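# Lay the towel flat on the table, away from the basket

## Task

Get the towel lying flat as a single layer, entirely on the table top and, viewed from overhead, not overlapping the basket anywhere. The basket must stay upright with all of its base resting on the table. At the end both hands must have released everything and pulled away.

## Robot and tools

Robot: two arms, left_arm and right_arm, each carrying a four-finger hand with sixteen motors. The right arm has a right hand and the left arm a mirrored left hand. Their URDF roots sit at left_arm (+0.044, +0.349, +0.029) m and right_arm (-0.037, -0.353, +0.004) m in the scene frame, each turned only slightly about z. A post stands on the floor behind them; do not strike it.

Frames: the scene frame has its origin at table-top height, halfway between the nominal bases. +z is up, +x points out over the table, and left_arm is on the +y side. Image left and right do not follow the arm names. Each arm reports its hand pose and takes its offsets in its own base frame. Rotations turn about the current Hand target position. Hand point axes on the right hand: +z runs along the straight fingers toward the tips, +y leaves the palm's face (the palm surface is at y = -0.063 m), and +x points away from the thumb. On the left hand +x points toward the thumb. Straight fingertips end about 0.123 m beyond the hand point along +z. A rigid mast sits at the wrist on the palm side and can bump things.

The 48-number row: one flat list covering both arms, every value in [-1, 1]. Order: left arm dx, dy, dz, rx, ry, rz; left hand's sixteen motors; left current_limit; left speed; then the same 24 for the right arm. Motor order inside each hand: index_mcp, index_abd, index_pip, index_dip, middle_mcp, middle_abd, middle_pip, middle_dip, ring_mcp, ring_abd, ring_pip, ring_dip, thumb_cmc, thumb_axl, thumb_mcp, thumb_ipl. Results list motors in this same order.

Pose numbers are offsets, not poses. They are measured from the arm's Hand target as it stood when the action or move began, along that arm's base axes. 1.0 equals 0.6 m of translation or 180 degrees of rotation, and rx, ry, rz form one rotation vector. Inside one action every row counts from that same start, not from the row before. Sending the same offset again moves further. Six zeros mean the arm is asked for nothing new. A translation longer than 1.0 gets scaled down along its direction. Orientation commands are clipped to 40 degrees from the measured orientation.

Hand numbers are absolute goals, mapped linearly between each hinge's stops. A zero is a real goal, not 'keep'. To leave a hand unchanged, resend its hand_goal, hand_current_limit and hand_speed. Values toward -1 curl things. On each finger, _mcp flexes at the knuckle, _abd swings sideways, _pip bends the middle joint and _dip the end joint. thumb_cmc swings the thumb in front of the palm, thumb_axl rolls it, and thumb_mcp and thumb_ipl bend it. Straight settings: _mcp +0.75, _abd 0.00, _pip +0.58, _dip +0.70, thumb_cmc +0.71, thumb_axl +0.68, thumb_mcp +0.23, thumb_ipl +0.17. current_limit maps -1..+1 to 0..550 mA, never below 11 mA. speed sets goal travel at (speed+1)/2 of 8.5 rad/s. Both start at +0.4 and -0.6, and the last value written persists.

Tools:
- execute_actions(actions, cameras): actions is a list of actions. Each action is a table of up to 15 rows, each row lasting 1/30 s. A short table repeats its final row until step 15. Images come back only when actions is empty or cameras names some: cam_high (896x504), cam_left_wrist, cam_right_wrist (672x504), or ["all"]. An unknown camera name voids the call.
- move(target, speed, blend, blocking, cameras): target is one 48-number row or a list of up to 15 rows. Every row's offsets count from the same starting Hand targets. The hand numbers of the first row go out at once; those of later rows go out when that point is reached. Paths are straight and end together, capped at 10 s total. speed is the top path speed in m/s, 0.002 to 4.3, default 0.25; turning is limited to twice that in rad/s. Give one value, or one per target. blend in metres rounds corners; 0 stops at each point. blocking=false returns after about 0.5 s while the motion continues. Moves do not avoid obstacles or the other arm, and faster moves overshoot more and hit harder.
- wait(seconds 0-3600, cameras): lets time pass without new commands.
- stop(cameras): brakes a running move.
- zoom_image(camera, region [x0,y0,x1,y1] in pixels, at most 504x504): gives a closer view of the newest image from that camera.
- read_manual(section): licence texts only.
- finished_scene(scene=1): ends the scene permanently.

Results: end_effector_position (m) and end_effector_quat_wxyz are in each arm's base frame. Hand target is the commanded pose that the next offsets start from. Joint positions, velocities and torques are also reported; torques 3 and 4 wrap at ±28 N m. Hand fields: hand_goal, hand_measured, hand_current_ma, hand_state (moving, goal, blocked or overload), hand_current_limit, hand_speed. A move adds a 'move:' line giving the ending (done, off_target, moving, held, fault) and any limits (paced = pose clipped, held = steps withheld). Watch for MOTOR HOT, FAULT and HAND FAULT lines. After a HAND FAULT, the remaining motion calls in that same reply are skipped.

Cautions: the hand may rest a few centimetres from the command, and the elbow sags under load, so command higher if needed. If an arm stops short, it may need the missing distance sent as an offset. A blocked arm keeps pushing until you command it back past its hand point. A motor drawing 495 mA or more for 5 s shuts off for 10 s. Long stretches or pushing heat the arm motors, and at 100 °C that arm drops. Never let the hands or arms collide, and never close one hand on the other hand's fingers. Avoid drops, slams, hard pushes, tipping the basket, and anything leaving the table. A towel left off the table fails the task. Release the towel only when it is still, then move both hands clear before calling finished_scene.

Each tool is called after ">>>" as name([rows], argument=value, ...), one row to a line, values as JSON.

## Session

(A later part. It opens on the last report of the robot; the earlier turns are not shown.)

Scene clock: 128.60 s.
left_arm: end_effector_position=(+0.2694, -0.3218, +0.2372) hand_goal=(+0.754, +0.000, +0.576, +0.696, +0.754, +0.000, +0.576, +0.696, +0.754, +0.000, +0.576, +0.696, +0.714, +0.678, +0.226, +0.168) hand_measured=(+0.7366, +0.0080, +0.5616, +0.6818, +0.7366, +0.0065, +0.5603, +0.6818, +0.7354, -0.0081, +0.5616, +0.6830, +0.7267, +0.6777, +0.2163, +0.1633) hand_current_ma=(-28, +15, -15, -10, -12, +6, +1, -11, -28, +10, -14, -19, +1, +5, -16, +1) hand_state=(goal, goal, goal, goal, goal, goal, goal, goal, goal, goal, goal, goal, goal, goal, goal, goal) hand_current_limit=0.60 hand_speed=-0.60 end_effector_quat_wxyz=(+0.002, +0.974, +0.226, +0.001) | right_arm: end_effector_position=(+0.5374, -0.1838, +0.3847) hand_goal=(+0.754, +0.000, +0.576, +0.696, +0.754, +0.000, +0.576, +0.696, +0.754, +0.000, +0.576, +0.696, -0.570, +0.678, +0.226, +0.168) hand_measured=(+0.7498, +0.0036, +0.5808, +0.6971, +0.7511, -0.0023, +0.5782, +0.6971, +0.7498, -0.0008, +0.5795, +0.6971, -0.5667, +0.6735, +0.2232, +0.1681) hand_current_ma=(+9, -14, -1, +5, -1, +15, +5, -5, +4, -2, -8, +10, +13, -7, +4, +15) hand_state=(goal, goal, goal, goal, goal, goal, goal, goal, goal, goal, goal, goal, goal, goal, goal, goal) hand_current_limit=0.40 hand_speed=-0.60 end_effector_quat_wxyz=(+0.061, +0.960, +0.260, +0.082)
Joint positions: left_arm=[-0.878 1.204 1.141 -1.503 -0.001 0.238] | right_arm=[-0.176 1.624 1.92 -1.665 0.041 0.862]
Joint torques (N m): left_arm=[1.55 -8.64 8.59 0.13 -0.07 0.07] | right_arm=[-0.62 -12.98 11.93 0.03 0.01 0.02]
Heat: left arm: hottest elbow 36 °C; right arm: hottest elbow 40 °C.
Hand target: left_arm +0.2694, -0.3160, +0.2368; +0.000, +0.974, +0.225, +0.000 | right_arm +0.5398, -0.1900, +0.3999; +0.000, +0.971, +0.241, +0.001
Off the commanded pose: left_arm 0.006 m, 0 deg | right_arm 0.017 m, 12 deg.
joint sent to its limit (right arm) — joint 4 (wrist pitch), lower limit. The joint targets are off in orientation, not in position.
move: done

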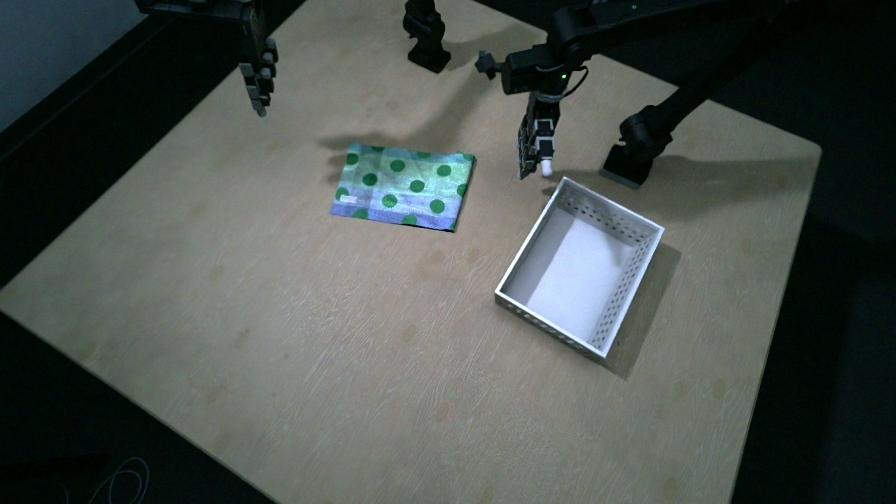

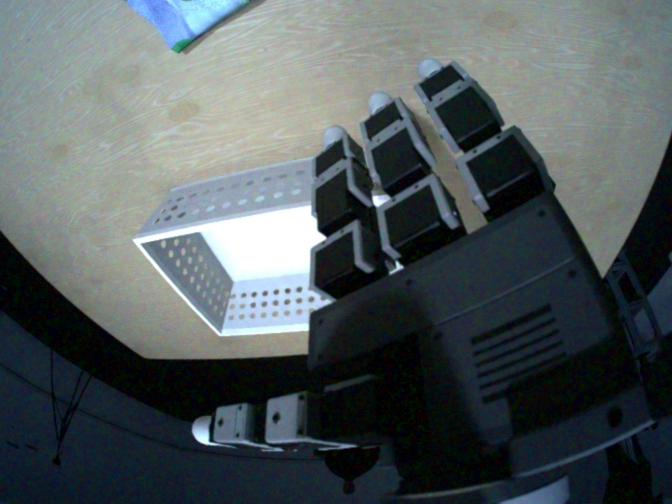

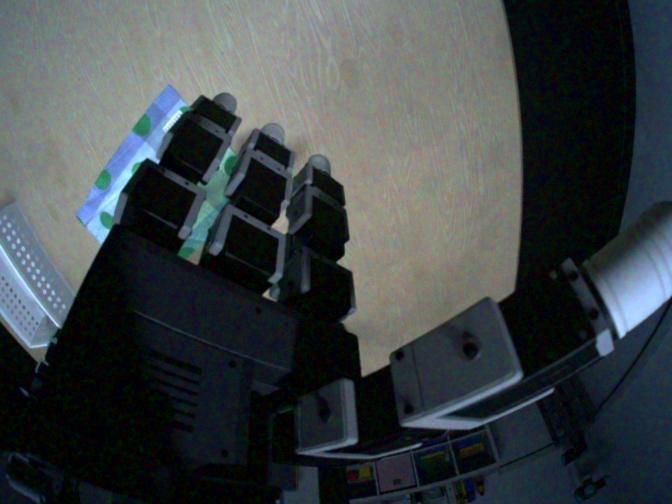

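>>> move(target=[0.1,-0.12,0.0,0,0,0,-0.205,0,-0.591,-0.174,-0.205,0,-0.591,-0.174,-0.205,0,-0.591,-0.174,0.714,0.678,0.226,0.168,0.4,-0.3,0,0,0,0,0,0,0.754,0,0.576,0.696,0.754,0,0.576,0.696,0.754,0,0.576,0.696,-0.571,0.678,0.226,0.168,0.4,-0.6], speed=0.2, cameras=["cam_left_wrist","cam_high"])

>>> zoom_image(camera="cam_left_wrist", region=[60, 0, 400, 250])

Scene clock: 134.53 s.
left_arm: end_effector_position=(+0.3130, -0.3744, +0.2152) hand_goal=(-0.204, +0.000, -0.590, -0.174, -0.204, +0.000, -0.590, -0.174, -0.204, +0.000, -0.590, -0.174, +0.714, +0.678, +0.226, +0.168) hand_measured=(-0.1486, +0.0095, -0.5804, -0.1731, -0.1426, +0.0080, -0.5753, -0.1731, -0.1402, -0.0081, -0.5779, -0.1719, +0.7205, +0.6777, +0.2153, +0.1633) hand_current_ma=(+40, +14, +8, +23, +56, +27, +13, +0, +47, +3, +23, +0, +21, +2, -8, -3) hand_state=(blocked, goal, goal, goal, blocked, goal, goal, goal, blocked, goal, goal, goal, goal, goal, goal, goal) hand_current_limit=0.40 hand_speed=-0.30 end_effector_quat_wxyz=(-0.022, +0.974, +0.225, -0.010) | right_arm: end_effector_position=(+0.5374, -0.1838, +0.3847) hand_goal=(+0.754, +0.000, +0.576, +0.696, +0.754, +0.000, +0.576, +0.696, +0.754, +0.000, +0.576, +0.696, -0.570, +0.678, +0.226, +0.168) hand_measured=(+0.7511, +0.0021, +0.5808, +0.6971, +0.7511, -0.0037, +0.5795, +0.6958, +0.7498, -0.0008, +0.5795, +0.6958, -0.5667, +0.6735, +0.2232, +0.1681) hand_current_ma=(-4, -10, +12, +13, +12, +6, +9, +5, +10, +0, -13, -3, +0, -6, +1, +4) hand_state=(goal, goal, goal, goal, goal, goal, goal, goal, goal, goal, goal, goal, goal, goal, goal, goal) hand_current_limit=0.40 hand_speed=-0.60 end_effector_quat_wxyz=(+0.061, +0.960, +0.260, +0.082)
Joint positions: left_arm=[-0.878 1.423 1.296 -1.492 -0.001 0.239] | right_arm=[-0.176 1.624 1.92 -1.665 0.041 0.862]
Joint torques (N m): left_arm=[1.44 -10.17 13.94 0.53 -0.05 0] | right_arm=[-0.38 -12.81 11.89 0.08 0.04 0.02]
Heat: left arm: hottest elbow 36 °C; right arm: hottest elbow 41 °C.
Hand target: left_arm +0.3294, -0.3880, +0.2370; +0.000, +0.974, +0.225, +0.000 | right_arm +0.5398, -0.1900, +0.3999; +0.000, +0.971, +0.241, +0.001
Off the commanded pose: left_arm 0.030 m, 3 deg | right_arm 0.017 m, 12 deg.
joint sent to its limit (right arm) — joint 4 (wrist pitch), lower limit. The joint targets are off in orientation, not in position.
move: off_target (left_arm)
Images, in order (width x height): cam_high 896x504, cam_left_wrist 672x504.

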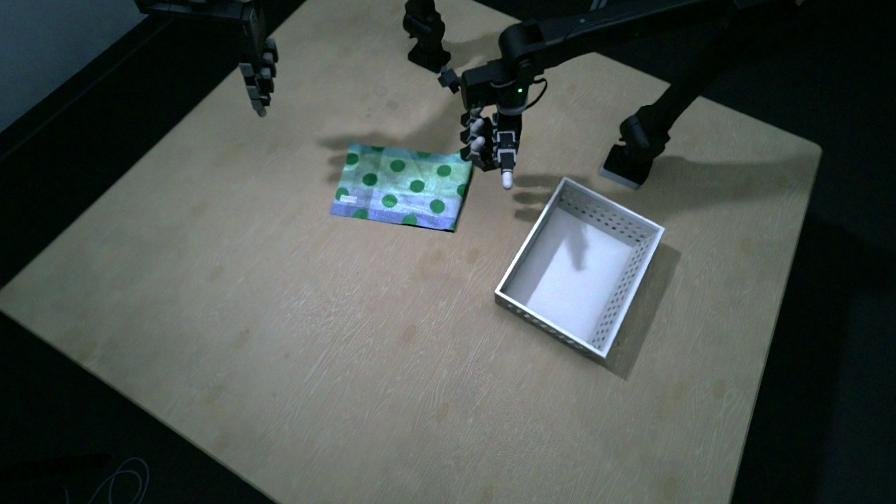

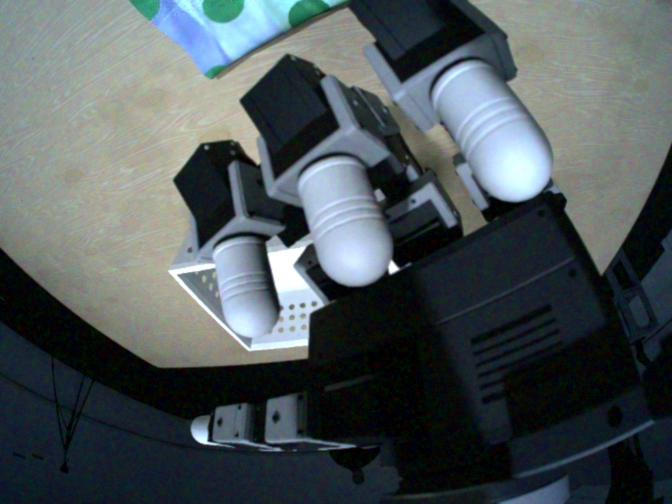

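Scaled by 1.482 from the camera's image (finer frame: 960x720).

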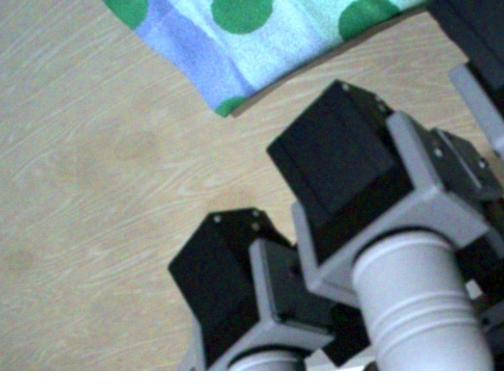

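>>> move(target=[0.08,-0.2,0.0,0,0,0,-0.205,0,-0.591,-0.174,-0.205,0,-0.591,-0.174,-0.205,0,-0.591,-0.174,0.714,0.678,0.226,0.168,0.4,-0.3,0,0,0,0,0,0,0.754,0,0.576,0.696,0.754,0,0.576,0.696,0.754,0,0.576,0.696,-0.571,0.678,0.226,0.168,0.4,-0.6], speed=0.2, cameras=["cam_left_wrist","cam_high"])

>>> zoom_image(camera="cam_left_wrist", region=[100, 0, 540, 250])

Scene clock: 136.23 s.
left_arm: end_effector_position=(+0.3703, -0.4920, +0.2171) hand_goal=(-0.204, +0.000, -0.590, -0.174, -0.204, +0.000, -0.590, -0.174, -0.204, +0.000, -0.590, -0.174, +0.714, +0.678, +0.226, +0.168) hand_measured=(-0.1474, +0.0095, -0.5804, -0.1731, -0.1426, +0.0065, -0.5753, -0.1731, -0.1414, -0.0066, -0.5779, -0.1719, +0.7205, +0.6767, +0.2153, +0.1633) hand_current_ma=(+16, +7, +13, +1, +74, +2, +4, -7, +73, +3, +19, +8, +2, +16, -10, -14) hand_state=(blocked, goal, goal, goal, blocked, goal, goal, goal, blocked, goal, goal, goal, goal, goal, goal, goal) hand_current_limit=0.40 hand_speed=-0.30 end_effector_quat_wxyz=(-0.018, +0.975, +0.223, -0.008) | right_arm: end_effector_position=(+0.5374, -0.1838, +0.3847) hand_goal=(+0.754, +0.000, +0.576, +0.696, +0.754, +0.000, +0.576, +0.696, +0.754, +0.000, +0.576, +0.696, -0.570, +0.678, +0.226, +0.168) hand_measured=(+0.7511, +0.0036, +0.5808, +0.6958, +0.7498, -0.0037, +0.5795, +0.6971, +0.7498, +0.0007, +0.5795, +0.6971, -0.5655, +0.6735, +0.2242, +0.1681) hand_current_ma=(-5, -10, +12, +12, +14, +3, +9, -3, +8, +2, -7, -1, -3, -8, +3, +14) hand_state=(goal, goal, goal, goal, goal, goal, goal, goal, goal, goal, goal, goal, goal, goal, goal, goal) hand_current_limit=0.40 hand_speed=-0.60 end_effector_quat_wxyz=(+0.061, +0.960, +0.260, +0.082)
Joint positions: left_arm=[-0.936 1.751 1.691 -1.551 0 0.184] | right_arm=[-0.176 1.624 1.92 -1.665 0.041 0.862]
Joint torques (N m): left_arm=[0.03 -15.27 14.02 0.1 -0.04 -0.14] | right_arm=[-0.85 -12.69 12.04 0.18 0.01 0.06]
Heat: left arm: hottest elbow 36 °C; right arm: hottest elbow 41 °C.
Hand target: left_arm +0.3773, -0.5080, +0.2368; +0.000, +0.974, +0.225, +0.000 | right_arm +0.5398, -0.1900, +0.3999; +0.000, +0.971, +0.241, +0.001
Off the commanded pose: left_arm 0.027 m, 2 deg | right_arm 0.017 m, 12 deg.
joint sent to its limit (right arm) — joint 4 (wrist pitch), lower limit. The joint targets are off in orientation, not in position.
move: off_target (left_arm)
Images, in order (width x height): cam_high 896x504, cam_left_wrist 672x504.

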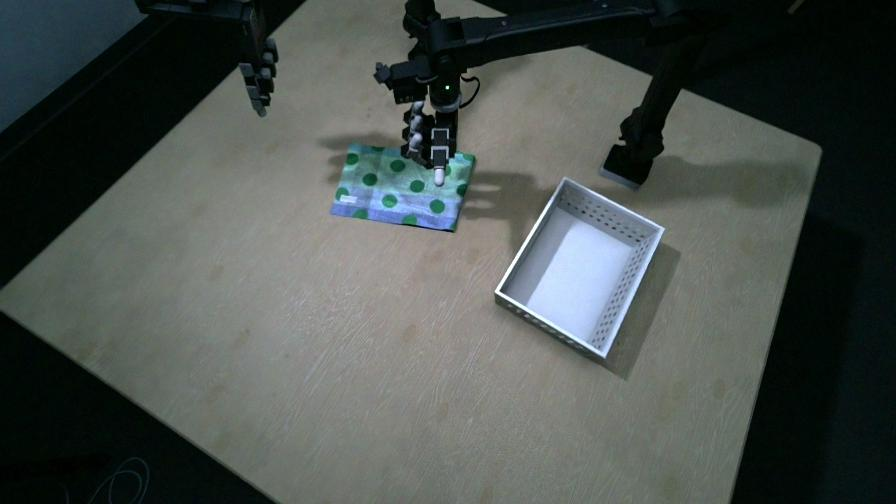

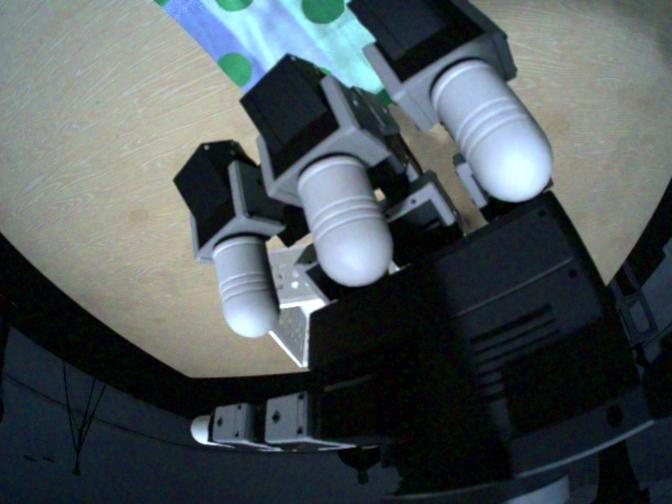

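Scaled by 1.145 from the camera's image (finer frame: 960x720).

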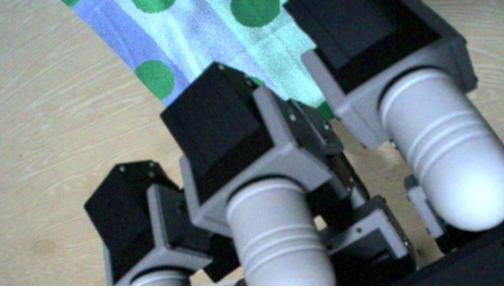

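>>> move(target=[-0.15,0.3,0.05,0,0,0,-0.205,0,-0.591,-0.174,-0.205,0,-0.591,-0.174,-0.205,0,-0.591,-0.174,0.714,0.678,0.226,0.168,0.3,-0.3,0,0,0,0,0,0,0.754,0,0.576,0.696,0.754,0,0.576,0.696,0.754,0,0.576,0.696,-0.571,0.678,0.226,0.168,0.4,-0.6], speed=0.2, cameras=["cam_high"])

>>> zoom_image(camera="cam_high", region=[325, 135, 405, 235])

>>> zoom_image(camera="cam_high", region=[400, 140, 480, 240])

Scene clock: 138.40 s.
left_arm: end_effector_position=(+0.2874, -0.3344, +0.2659) hand_goal=(-0.204, +0.000, -0.590, -0.174, -0.204, +0.000, -0.590, -0.174, -0.204, +0.000, -0.590, -0.174, +0.714, +0.678, +0.226, +0.168) hand_measured=(-0.1486, +0.0080, -0.5804, -0.1731, -0.1438, +0.0065, -0.5753, -0.1731, -0.1402, -0.0081, -0.5779, -0.1719, +0.7255, +0.6777, +0.2153, +0.1633) hand_current_ma=(+57, +15, +0, -4, +63, -3, +1, +11, +42, +24, +11, -2, +40, -22, -7, -21) hand_state=(blocked, goal, goal, goal, blocked, goal, goal, goal, blocked, goal, goal, goal, goal, goal, goal, goal) hand_current_limit=0.30 hand_speed=-0.30 end_effector_quat_wxyz=(+0.001, +0.974, +0.226, +0.001) | right_arm: end_effector_position=(+0.5374, -0.1838, +0.3847) hand_goal=(+0.754, +0.000, +0.576, +0.696, +0.754, +0.000, +0.576, +0.696, +0.754, +0.000, +0.576, +0.696, -0.570, +0.678, +0.226, +0.168) hand_measured=(+0.7498, +0.0036, +0.5808, +0.6971, +0.7511, -0.0037, +0.5795, +0.6971, +0.7498, -0.0008, +0.5795, +0.6971, -0.5667, +0.6735, +0.2242, +0.1681) hand_current_ma=(-5, -6, +2, +12, +7, +4, -1, +6, +5, +5, -2, +3, -1, -10, +0, +9) hand_state=(goal, goal, goal, goal, goal, goal, goal, goal, goal, goal, goal, goal, goal, goal, goal, goal) hand_current_limit=0.40 hand_speed=-0.60 end_effector_quat_wxyz=(+0.061, +0.960, +0.260, +0.082)
Joint positions: left_arm=[-0.861 1.259 1.263 -1.572 0 0.255] | right_arm=[-0.176 1.624 1.92 -1.665 0.041 0.862]
Joint torques (N m): left_arm=[1.08 -9.82 8.83 0.27 -0.04 0.1] | right_arm=[-0.26 -13.1 12.03 0.1 0.02 0.02]
Heat: left arm: hottest elbow 37 °C; right arm: hottest elbow 41 °C.
Hand target: left_arm +0.2873, -0.3280, +0.2666; +0.000, +0.974, +0.225, +0.000 | right_arm +0.5398, -0.1900, +0.3999; +0.000, +0.971, +0.241, +0.001
Off the commanded pose: left_arm 0.006 m, 0 deg | right_arm 0.017 m, 12 deg.
joint sent to its limit (right arm) — joint 4 (wrist pitch), lower limit. The joint targets are off in orientation, not in position.
move: done

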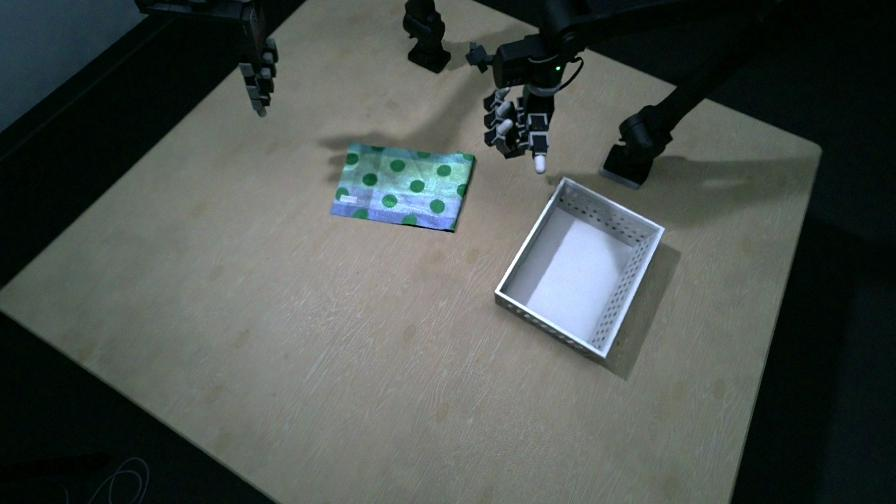

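Scaled by 5.040 from the camera's image (finer frame: 1280x720).

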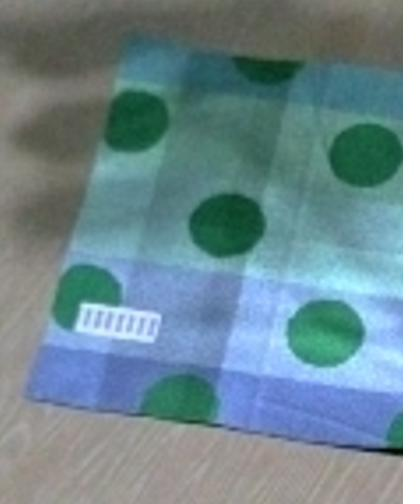

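Scaled by 5.040 from the camera's image (finer frame: 1280x720).

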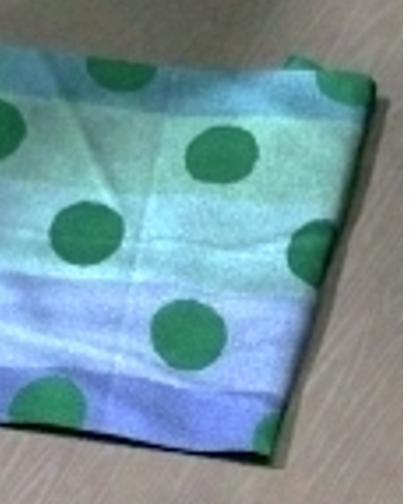

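>>> move([
  [0,0,0,0,0,0,0.754,0,0.576,0.696,0.754,0,0.576,0.696,0.754,0,0.576,0.696,0.714,0.678,0.226,0.168,0.6,-0.3,0,0,0,0,0,0,0.754,0,0.576,0.696,0.754,0,0.576,0.696,0.754,0,0.576,0.696,-0.571,0.678,0.226,0.168,0.4,-0.6],
  [0.035,-0.1,-0.18,0,0,0,0.754,0,0.576,0.696,0.754,0,0.576,0.696,0.754,0,0.576,0.696,0.714,0.678,0.226,0.168,0.6,-0.3,0,0,0,0,0,0,0.754,0,0.576,0.696,0.754,0,0.576,0.696,0.754,0,0.576,0.696,-0.571,0.678,0.226,0.168,0.4,-0.6],
], speed=0.2, cameras=["cam_left_wrist"])

>>> zoom_image(camera="cam_left_wrist", region=[150, 0, 600, 220])

Scene clock: 141.10 s.
left_arm: end_effector_position=(+0.3103, -0.3835, +0.1610) hand_goal=(+0.754, +0.000, +0.576, +0.696, +0.754, +0.000, +0.576, +0.696, +0.754, +0.000, +0.576, +0.696, +0.714, +0.678, +0.226, +0.168) hand_measured=(+0.7559, +0.0080, +0.5731, +0.6983, +0.7559, +0.0065, +0.5718, +0.6932, +0.7535, -0.0066, +0.5718, +0.6945, +0.7205, +0.6767, +0.2163, +0.1633) hand_current_ma=(-8, -3, -8, -6, +5, +15, -2, -4, -13, +10, +2, +8, +6, +0, -28, +0) hand_state=(goal, goal, goal, goal, goal, goal, goal, goal, goal, goal, goal, goal, goal, goal, goal, goal) hand_current_limit=0.60 hand_speed=-0.30 end_effector_quat_wxyz=(-0.002, +0.974, +0.225, -0.001) | right_arm: end_effector_position=(+0.5374, -0.1838, +0.3847) hand_goal=(+0.754, +0.000, +0.576, +0.696, +0.754, +0.000, +0.576, +0.696, +0.754, +0.000, +0.576, +0.696, -0.570, +0.678, +0.226, +0.168) hand_measured=(+0.7511, +0.0036, +0.5808, +0.6971, +0.7498, -0.0037, +0.5795, +0.6971, +0.7498, -0.0008, +0.5795, +0.6971, -0.5655, +0.6735, +0.2242, +0.1681) hand_current_ma=(+1, -12, +16, +8, +1, +3, -7, +1, +3, +10, -12, -4, +7, -8, +10, +12) hand_state=(goal, goal, goal, goal, goal, goal, goal, goal, goal, goal, goal, goal, goal, goal, goal, goal) hand_current_limit=0.40 hand_speed=-0.60 end_effector_quat_wxyz=(+0.061, +0.960, +0.260, +0.082)
Joint positions: left_arm=[-0.897 1.439 1.158 -1.293 0 0.22] | right_arm=[-0.176 1.624 1.92 -1.665 0.041 0.862]
Joint torques (N m): left_arm=[-0.73 -10.75 8.68 0.87 -0.11 -0.14] | right_arm=[-0.32 -12.51 11.99 0.13 0.04 0.03]
Heat: left arm: hottest elbow 36 °C; right arm: hottest elbow 42 °C.
Hand target: left_arm +0.3083, -0.3880, +0.1587; +0.000, +0.974, +0.225, +0.000 | right_arm +0.5398, -0.1900, +0.3999; +0.000, +0.971, +0.241, +0.001
Off the commanded pose: left_arm 0.005 m, 0 deg | right_arm 0.017 m, 12 deg.
joint sent to its limit (right arm) — joint 4 (wrist pitch), lower limit. The joint targets are off in orientation, not in position.
move: done

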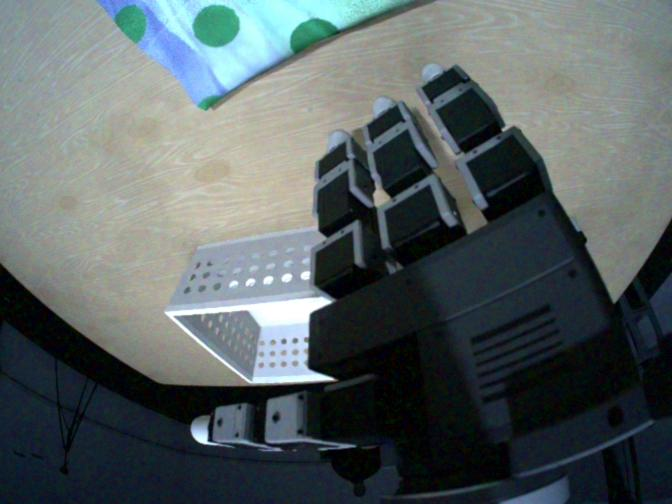

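Scaled by 1.120 from the camera's image (finer frame: 960x720).

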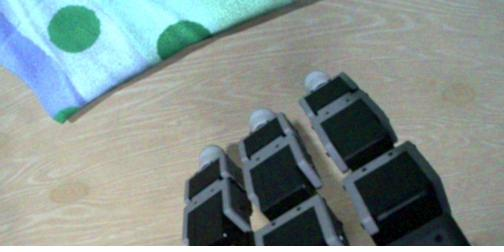

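>>> move(target=[-0.02,-0.08,0.02,0,0,0,0.754,0,0.576,0.696,0.754,0,0.576,0.696,0.754,0,0.576,0.696,0.714,0.678,0.226,0.168,0.6,-0.3,0,0,0,0,0,0,0.754,0,0.576,0.696,0.754,0,0.576,0.696,0.754,0,0.576,0.696,-0.571,0.678,0.226,0.168,0.4,-0.6], speed=0.2, cameras=["cam_left_wrist"])

>>> zoom_image(camera="cam_left_wrist", region=[150, 0, 600, 220])

Scene clock: 142.30 s.
left_arm: end_effector_position=(+0.2854, -0.4193, +0.1509) hand_goal=(+0.754, +0.000, +0.576, +0.696, +0.754, +0.000, +0.576, +0.696, +0.754, +0.000, +0.576, +0.696, +0.714, +0.678, +0.226, +0.168) hand_measured=(+0.7547, +0.0021, +0.5744, +0.6971, +0.7547, -0.0037, +0.5705, +0.6945, +0.7523, -0.0110, +0.5718, +0.6958, +0.7205, +0.6777, +0.2163, +0.1643) hand_current_ma=(-24, +0, -22, -2, +14, -13, +14, -10, -2, +0, +21, +3, +11, +6, -1, -13) hand_state=(goal, goal, goal, goal, goal, goal, goal, goal, goal, goal, goal, goal, goal, goal, goal, goal) hand_current_limit=0.60 hand_speed=-0.30 end_effector_quat_wxyz=(-0.018, +0.975, +0.221, -0.008) | right_arm: end_effector_position=(+0.5374, -0.1838, +0.3847) hand_goal=(+0.754, +0.000, +0.576, +0.696, +0.754, +0.000, +0.576, +0.696, +0.754, +0.000, +0.576, +0.696, -0.570, +0.678, +0.226, +0.168) hand_measured=(+0.7511, +0.0021, +0.5808, +0.6971, +0.7498, -0.0037, +0.5795, +0.6971, +0.7498, -0.0008, +0.5795, +0.6958, -0.5655, +0.6735, +0.2232, +0.1681) hand_current_ma=(+0, -15, +9, -4, +13, +10, +2, -5, +7, +3, -12, -6, +5, -10, +12, +11) hand_state=(goal, goal, goal, goal, goal, goal, goal, goal, goal, goal, goal, goal, goal, goal, goal, goal) hand_current_limit=0.40 hand_speed=-0.60 end_effector_quat_wxyz=(+0.061, +0.960, +0.260, +0.082)
Joint positions: left_arm=[-0.994 1.504 1.208 -1.314 0.002 0.132] | right_arm=[-0.176 1.624 1.92 -1.665 0.041 0.862]
Joint torques (N m): left_arm=[0.26 -10.81 13.01 0.06 -0.18 -0.12] | right_arm=[-0.79 -12.86 12.01 0.13 0.01 0.04]
Heat: left arm: hottest elbow 37 °C; right arm: hottest elbow 42 °C.
Hand target: left_arm +0.2963, -0.4361, +0.1708; +0.000, +0.974, +0.225, +0.000 | right_arm +0.5398, -0.1900, +0.3999; +0.000, +0.971, +0.241, +0.001
Off the commanded pose: left_arm 0.028 m, 2 deg | right_arm 0.017 m, 12 deg.
joint sent to its limit (right arm) — joint 4 (wrist pitch), lower limit. The joint targets are off in orientation, not in position.
move: off_target (left_arm)

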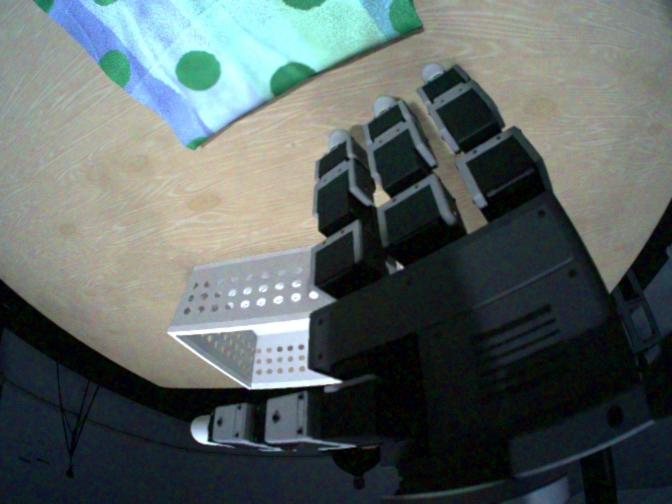

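Scaled by 1.120 from the camera's image (finer frame: 960x720).

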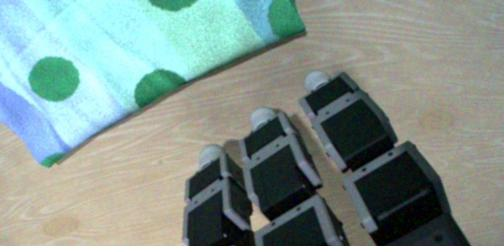

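>>> execute_actions(actions=[])

>>> zoom_image(camera="cam_high", region=[440, 140, 490, 180])

>>> zoom_image(camera="cam_high", region=[425, 200, 475, 240])

>>> zoom_image(camera="cam_left_wrist", region=[360, 0, 460, 80])

Scene clock: 142.97 s.
left_arm: end_effector_position=(+0.2854, -0.4192, +0.1509) hand_goal=(+0.754, +0.000, +0.576, +0.696, +0.754, +0.000, +0.576, +0.696, +0.754, +0.000, +0.576, +0.696, +0.714, +0.678, +0.226, +0.168) hand_measured=(+0.7547, +0.0021, +0.5744, +0.6983, +0.7547, -0.0037, +0.5705, +0.6945, +0.7523, -0.0110, +0.5718, +0.6945, +0.7205, +0.6777, +0.2153, +0.1633) hand_current_ma=(-8, +13, +5, -13, +5, +14, -14, -19, -3, -1, +11, +7, +19, +5, -6, +0) hand_state=(goal, goal, goal, goal, goal, goal, goal, goal, goal, goal, goal, goal, goal, goal, goal, goal) hand_current_limit=0.60 hand_speed=-0.30 end_effector_quat_wxyz=(-0.018, +0.975, +0.221, -0.008) | right_arm: end_effector_position=(+0.5374, -0.1838, +0.3847) hand_goal=(+0.754, +0.000, +0.576, +0.696, +0.754, +0.000, +0.576, +0.696, +0.754, +0.000, +0.576, +0.696, -0.570, +0.678, +0.226, +0.168) hand_measured=(+0.7511, +0.0036, +0.5808, +0.6971, +0.7511, -0.0037, +0.5795, +0.6971, +0.7498, -0.0008, +0.5795, +0.6971, -0.5667, +0.6735, +0.2232, +0.1681) hand_current_ma=(-4, -6, +7, +16, +5, +14, +5, -5, +15, -3, -9, +1, +4, -7, +9, +14) hand_state=(goal, goal, goal, goal, goal, goal, goal, goal, goal, goal, goal, goal, goal, goal, goal, goal) hand_current_limit=0.40 hand_speed=-0.60 end_effector_quat_wxyz=(+0.061, +0.960, +0.260, +0.082)
Joint positions: left_arm=[-0.994 1.504 1.208 -1.315 0.002 0.131] | right_arm=[-0.176 1.624 1.92 -1.665 0.041 0.862]
Joint velocities: within noise
Joint torques (N m): left_arm=[-0.03 -10.64 13.29 0.02 -0.16 -0.15] | right_arm=[-0.79 -12.75 11.86 0.13 0.02 0.04]
Heat: left arm: hottest elbow 37 °C; right arm: hottest elbow 42 °C.
Hand target: left_arm +0.2963, -0.4360, +0.1708; +0.000, +0.974, +0.225, +0.000 | right_arm +0.5398, -0.1900, +0.3999; +0.000, +0.971, +0.241, +0.001
Off the commanded pose: left_arm 0.028 m, 2 deg | right_arm 0.017 m, 12 deg.

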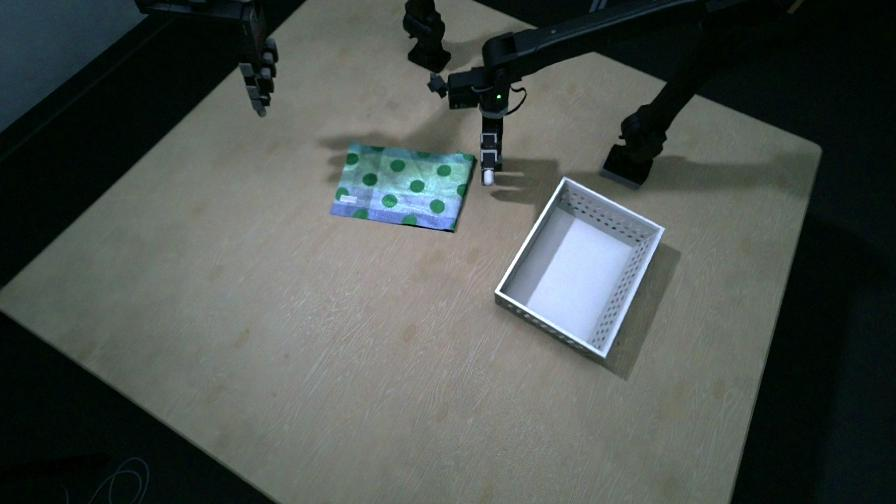

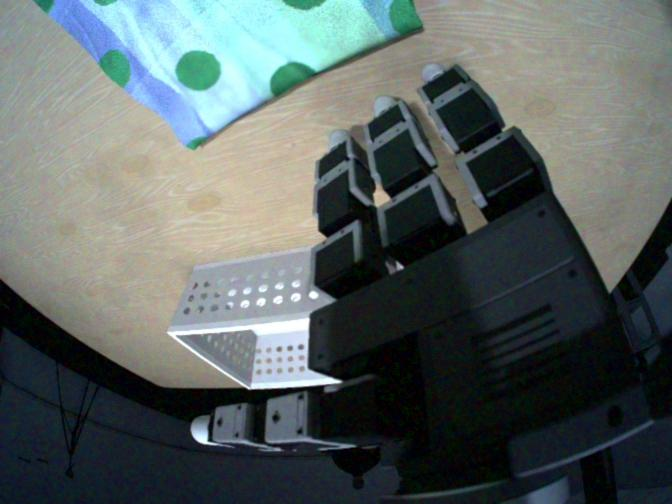

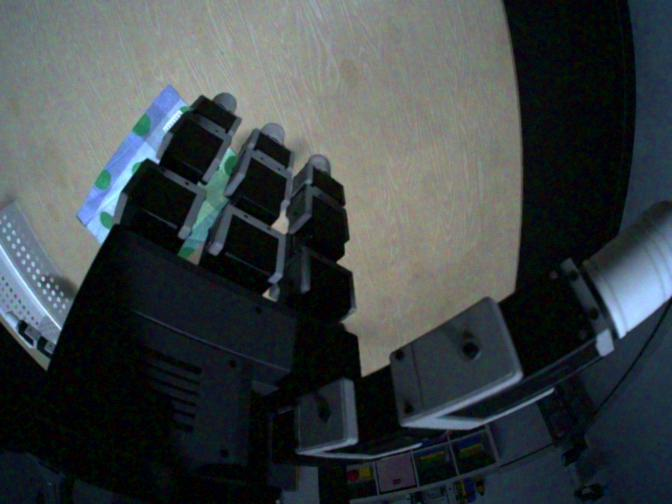

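Scaled by 10.080 from the camera's image (finer frame: 1280x720).

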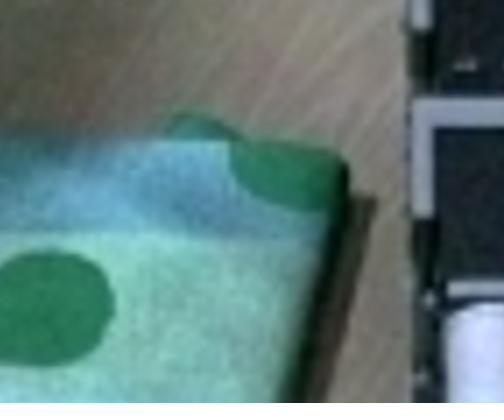

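Scaled by 10.080 from the camera's image (finer frame: 1280x720).

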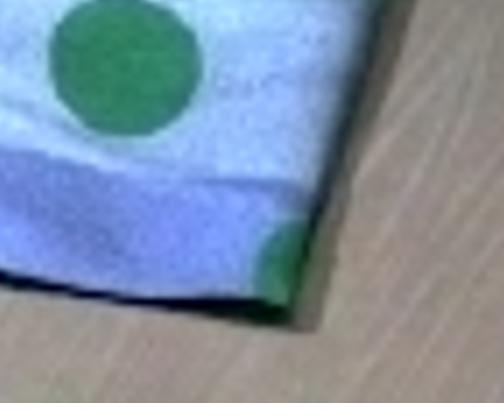

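Scaled by 5.040 from the camera's image (finer frame: 960x720).

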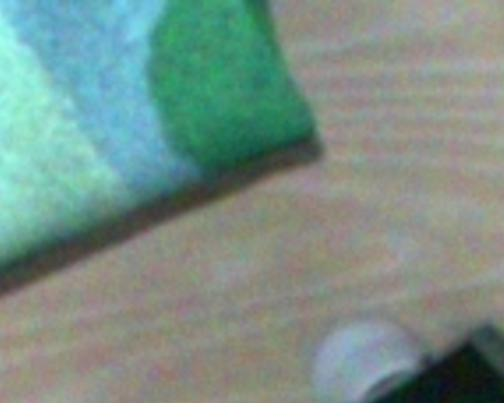

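>>> move(target=[-0.05,0.25,0.25,0,0,0,0.754,0,0.576,0.696,0.754,0,0.576,0.696,0.754,0,0.576,0.696,0.714,0.678,0.226,0.168,0.6,-0.3,-0.07,0.248,-0.25,0,0,0,0.754,0,0.576,0.696,0.754,0,0.576,0.696,0.754,0,0.576,0.696,-0.571,0.678,0.226,0.168,0.6,-0.6], speed=0.25, cameras=["cam_high","cam_right_wrist"])

>>> zoom_image(camera="cam_high", region=[300, 60, 480, 240])

Scene clock: 147.00 s.
left_arm: end_effector_position=(+0.2575, -0.2810, +0.2932) hand_goal=(+0.754, +0.000, +0.576, +0.696, +0.754, +0.000, +0.576, +0.696, +0.754, +0.000, +0.576, +0.696, +0.714, +0.678, +0.226, +0.168) hand_measured=(+0.7547, +0.0036, +0.5731, +0.6983, +0.7547, +0.0007, +0.5693, +0.6945, +0.7535, -0.0081, +0.5718, +0.6945, +0.7205, +0.6767, +0.2153, +0.1643) hand_current_ma=(-15, +16, +0, +10, -7, +13, -6, -19, -4, +5, -20, -4, -11, +11, -1, -12) hand_state=(goal, goal, goal, goal, goal, goal, goal, goal, goal, goal, goal, goal, goal, goal, goal, goal) hand_current_limit=0.60 hand_speed=-0.30 end_effector_quat_wxyz=(-0.008, +0.974, +0.226, -0.003) | right_arm: end_effector_position=(+0.4965, -0.0454, +0.2440) hand_goal=(+0.754, +0.000, +0.576, +0.696, +0.754, +0.000, +0.576, +0.696, +0.754, +0.000, +0.576, +0.696, -0.570, +0.678, +0.226, +0.168) hand_measured=(+0.7511, -0.0008, +0.5718, +0.6958, +0.7498, -0.0008, +0.5744, +0.6971, +0.7498, -0.0037, +0.5731, +0.6971, -0.5730, +0.6725, +0.2232, +0.1672) hand_current_ma=(-2, -7, +8, +8, +6, +8, +8, +4, +3, +3, -18, +2, +2, -4, +7, +8) hand_state=(goal, goal, goal, goal, goal, goal, goal, goal, goal, goal, goal, goal, goal, goal, goal, goal) hand_current_limit=0.60 hand_speed=-0.60 end_effector_quat_wxyz=(-0.003, +0.970, +0.243, -0.012)
Joint positions: left_arm=[-0.821 1.118 1.227 -1.695 -0.003 0.294] | right_arm=[0.085 1.605 1.566 -1.557 -0.001 1.164]
Joint torques (N m): left_arm=[1.38 -6.48 13.52 0.09 -0.01 0] | right_arm=[1.14 -14.21 8.13 0.58 0.15 -0.01]
Heat: left arm: hottest elbow 37 °C; right arm: hottest elbow 42 °C.
Hand target: left_arm +0.2663, -0.2860, +0.3206; +0.000, +0.974, +0.225, +0.000 | right_arm +0.4980, -0.0412, +0.2499; +0.000, +0.971, +0.241, +0.001
Off the commanded pose: left_arm 0.029 m, 1 deg | right_arm 0.007 m, 2 deg.
joint sent to its limit (left arm) — joint 4 (wrist pitch), lower limit. The joint targets still meet the commanded pose.
move: off_target (left_arm)

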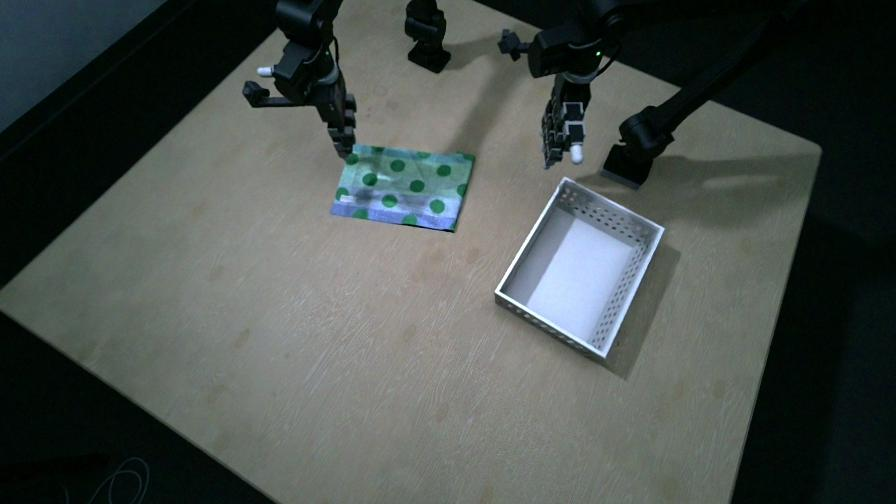

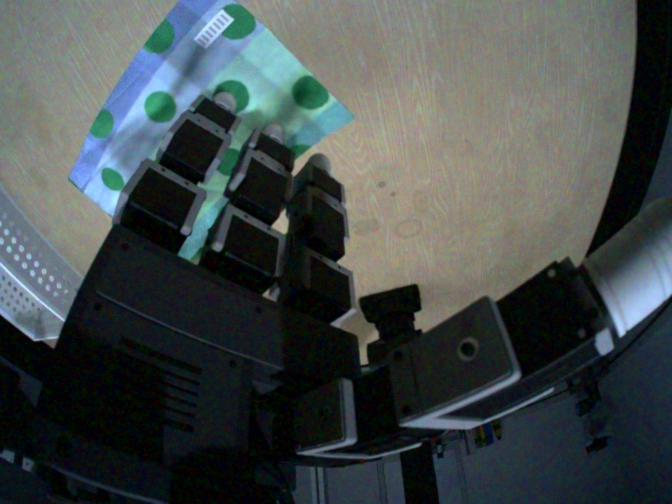

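Scaled by 2.800 from the camera's image (finer frame: 1280x720).

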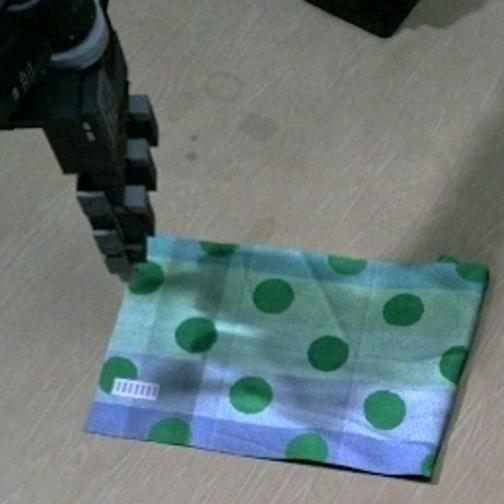

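>>> move(target=[0,0,0,0,0,0,0.754,0,0.576,0.696,0.754,0,0.576,0.696,0.754,0,0.576,0.696,0.714,0.678,0.226,0.168,0.6,-0.3,0.042,0.03,-0.14,0,0,0,0.754,0,0.576,0.696,0.754,0,0.576,0.696,0.754,0,0.576,0.696,-0.571,0.678,0.226,0.168,0.6,-0.6], speed=0.15, cameras=["cam_high","cam_right_wrist"])

>>> zoom_image(camera="cam_high", region=[300, 60, 480, 240])

Scene clock: 148.63 s.
left_arm: end_effector_position=(+0.2575, -0.2810, +0.2932) hand_goal=(+0.754, +0.000, +0.576, +0.696, +0.754, +0.000, +0.576, +0.696, +0.754, +0.000, +0.576, +0.696, +0.714, +0.678, +0.226, +0.168) hand_measured=(+0.7547, +0.0036, +0.5731, +0.6971, +0.7547, +0.0021, +0.5705, +0.6945, +0.7523, -0.0066, +0.5718, +0.6945, +0.7205, +0.6777, +0.2153, +0.1633) hand_current_ma=(-12, +4, -13, -18, +5, +14, -9, -10, +10, +1, +3, -6, +14, -9, -15, -5) hand_state=(goal, goal, goal, goal, goal, goal, goal, goal, goal, goal, goal, goal, goal, goal, goal, goal) hand_current_limit=0.60 hand_speed=-0.30 end_effector_quat_wxyz=(-0.008, +0.974, +0.225, -0.003) | right_arm: end_effector_position=(+0.5186, -0.0304, +0.1639) hand_goal=(+0.754, +0.000, +0.576, +0.696, +0.754, +0.000, +0.576, +0.696, +0.754, +0.000, +0.576, +0.696, -0.570, +0.678, +0.226, +0.168) hand_measured=(+0.7498, -0.0008, +0.5718, +0.6958, +0.7498, -0.0008, +0.5744, +0.6971, +0.7498, -0.0037, +0.5744, +0.6958, -0.5730, +0.6735, +0.2232, +0.1681) hand_current_ma=(-8, -10, +5, +7, +2, +6, -2, -7, +5, -1, -5, +8, +7, -9, +6, +10) hand_state=(goal, goal, goal, goal, goal, goal, goal, goal, goal, goal, goal, goal, goal, goal, goal, goal) hand_current_limit=0.60 hand_speed=-0.60 end_effector_quat_wxyz=(-0.002, +0.971, +0.241, -0.009)
Joint positions: left_arm=[-0.821 1.118 1.227 -1.695 -0.003 0.295] | right_arm=[0.111 1.69 1.461 -1.359 -0.001 1.195]
Joint torques (N m): left_arm=[1.08 -6.65 13.59 0.06 -0.02 0.05] | right_arm=[1.14 -13.74 8.47 0.51 0.12 0.04]
Heat: left arm: hottest elbow 37 °C; right arm: hottest elbow 42 °C.
Hand target: left_arm +0.2663, -0.2860, +0.3206; +0.000, +0.974, +0.225, +0.000 | right_arm +0.5232, -0.0232, +0.1660; +0.000, +0.971, +0.241, +0.001
Off the commanded pose: left_arm 0.029 m, 1 deg | right_arm 0.009 m, 1 deg.
joint sent to its limit (left arm) — joint 4 (wrist pitch), lower limit. The joint targets still meet the commanded pose.
move: done

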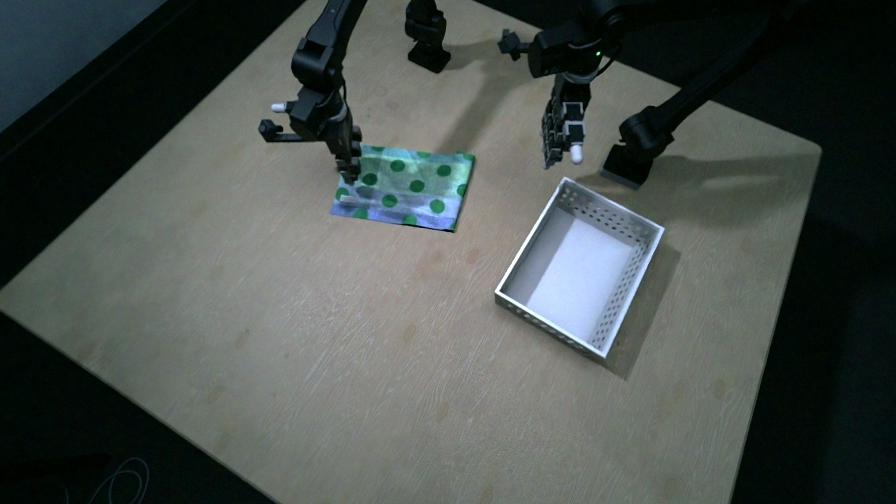

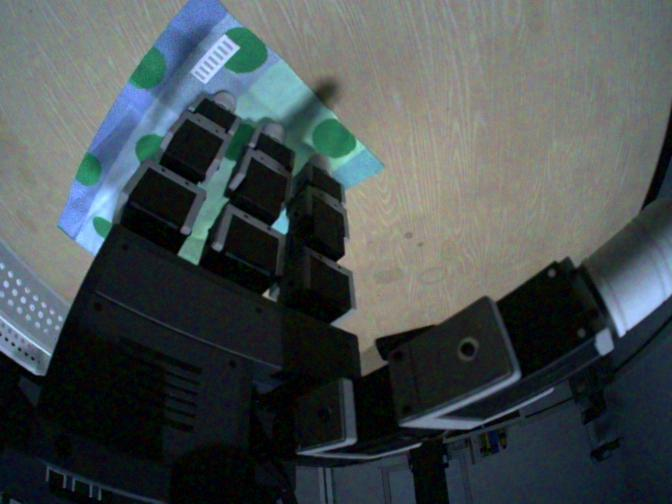

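Scaled by 2.800 from the camera's image (finer frame: 1280x720).

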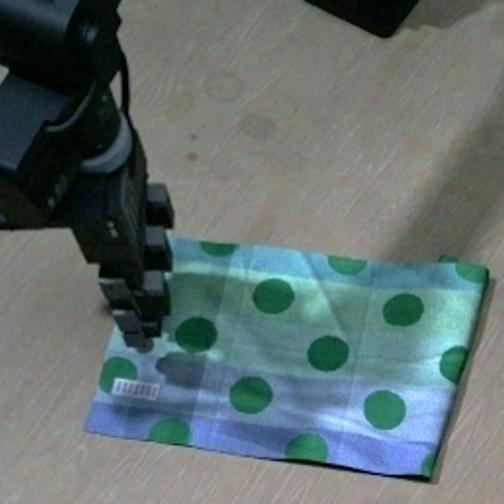

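>>> move([
  [0,0,0,0,0,0,0.754,0,0.576,0.696,0.754,0,0.576,0.696,0.754,0,0.576,0.696,0.714,0.678,0.226,0.168,0.6,-0.3,0,0,-0.093,0,0,0,0.754,0,0.576,0.696,0.754,0,0.576,0.696,0.754,0,0.576,0.696,-0.571,0.678,0.226,0.168,0.6,-0.6],
  [0,0,0,0,0,0,0.754,0,0.576,0.696,0.754,0,0.576,0.696,0.754,0,0.576,0.696,0.714,0.678,0.226,0.168,0.6,-0.3,0.078,-0.147,-0.093,0,0,0,0.754,0,0.576,0.696,0.754,0,0.576,0.696,0.754,0,0.576,0.696,-0.571,0.678,0.226,0.168,0.6,-0.6],
], speed=0.06, cameras=["cam_high"])

>>> zoom_image(camera="cam_high", region=[280, 100, 480, 260])

Scene clock: 152.33 s.
left_arm: end_effector_position=(+0.2575, -0.2810, +0.2932) hand_goal=(+0.754, +0.000, +0.576, +0.696, +0.754, +0.000, +0.576, +0.696, +0.754, +0.000, +0.576, +0.696, +0.714, +0.678, +0.226, +0.168) hand_measured=(+0.7547, +0.0051, +0.5731, +0.6971, +0.7547, +0.0007, +0.5693, +0.6945, +0.7535, -0.0081, +0.5718, +0.6945, +0.7205, +0.6777, +0.2163, +0.1633) hand_current_ma=(-8, +20, +6, -16, +5, +11, -4, -20, +16, +1, +4, -10, +22, -9, -16, -6) hand_state=(goal, goal, goal, goal, goal, goal, goal, goal, goal, goal, goal, goal, goal, goal, goal, goal) hand_current_limit=0.60 hand_speed=-0.30 end_effector_quat_wxyz=(-0.008, +0.974, +0.225, -0.003) | right_arm: end_effector_position=(+0.5646, -0.0958, +0.1325) hand_goal=(+0.754, +0.000, +0.576, +0.696, +0.754, +0.000, +0.576, +0.696, +0.754, +0.000, +0.576, +0.696, -0.570, +0.678, +0.226, +0.168) hand_measured=(+0.7896, -0.0066, +0.6052, +0.7085, +0.7836, +0.0065, +0.5949, +0.7047, +0.7740, +0.0241, +0.5911, +0.7047, -0.5730, +0.6746, +0.2222, +0.1681) hand_current_ma=(+23, -10, +20, +11, +14, -4, +8, +3, +7, -2, -9, -8, -4, -6, +1, +9) hand_state=(blocked, goal, blocked, goal, blocked, goal, goal, goal, goal, blocked, goal, goal, goal, goal, goal, goal) hand_current_limit=0.60 hand_speed=-0.60 end_effector_quat_wxyz=(-0.001, +0.970, +0.244, +0.021)
Joint positions: left_arm=[-0.821 1.118 1.227 -1.695 -0.003 0.295] | right_arm=[-0.022 1.782 1.5 -1.249 -0.013 1.056]
Joint torques (N m): left_arm=[1.38 -6.77 13.57 0.08 0 0.07] | right_arm=[-1.44 -11.63 9.11 0.16 0.61 -0.25]
Heat: left arm: hottest elbow 38 °C; right arm: hottest elbow 41 °C.
Hand target: left_arm +0.2663, -0.2860, +0.3206; +0.000, +0.974, +0.225, +0.000 | right_arm +0.5699, -0.1114, +0.1102; +0.000, +0.971, +0.241, +0.001
Off the commanded pose: left_arm 0.029 m, 1 deg | right_arm 0.028 m, 2 deg.
joint sent to its limit (left arm) — joint 4 (wrist pitch), lower limit. The joint targets still meet the commanded pose.
move: off_target (right_arm)

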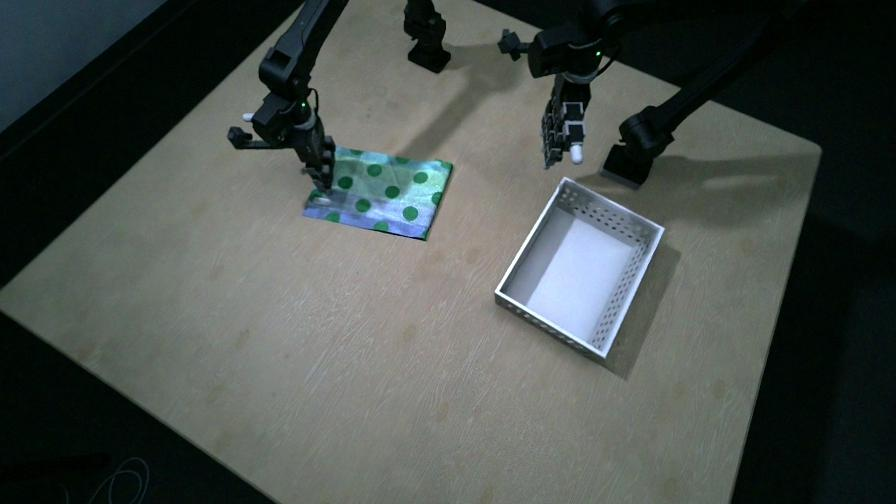

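Scaled by 2.520 from the camera's image (finer frame: 1280x720).

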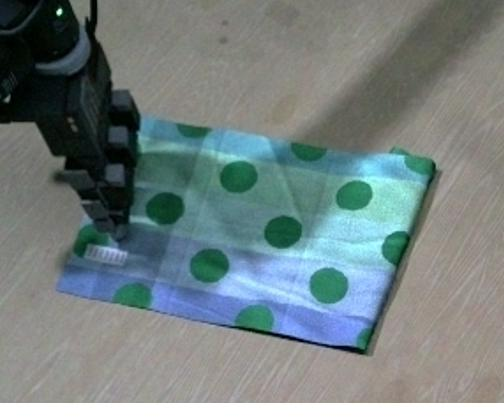

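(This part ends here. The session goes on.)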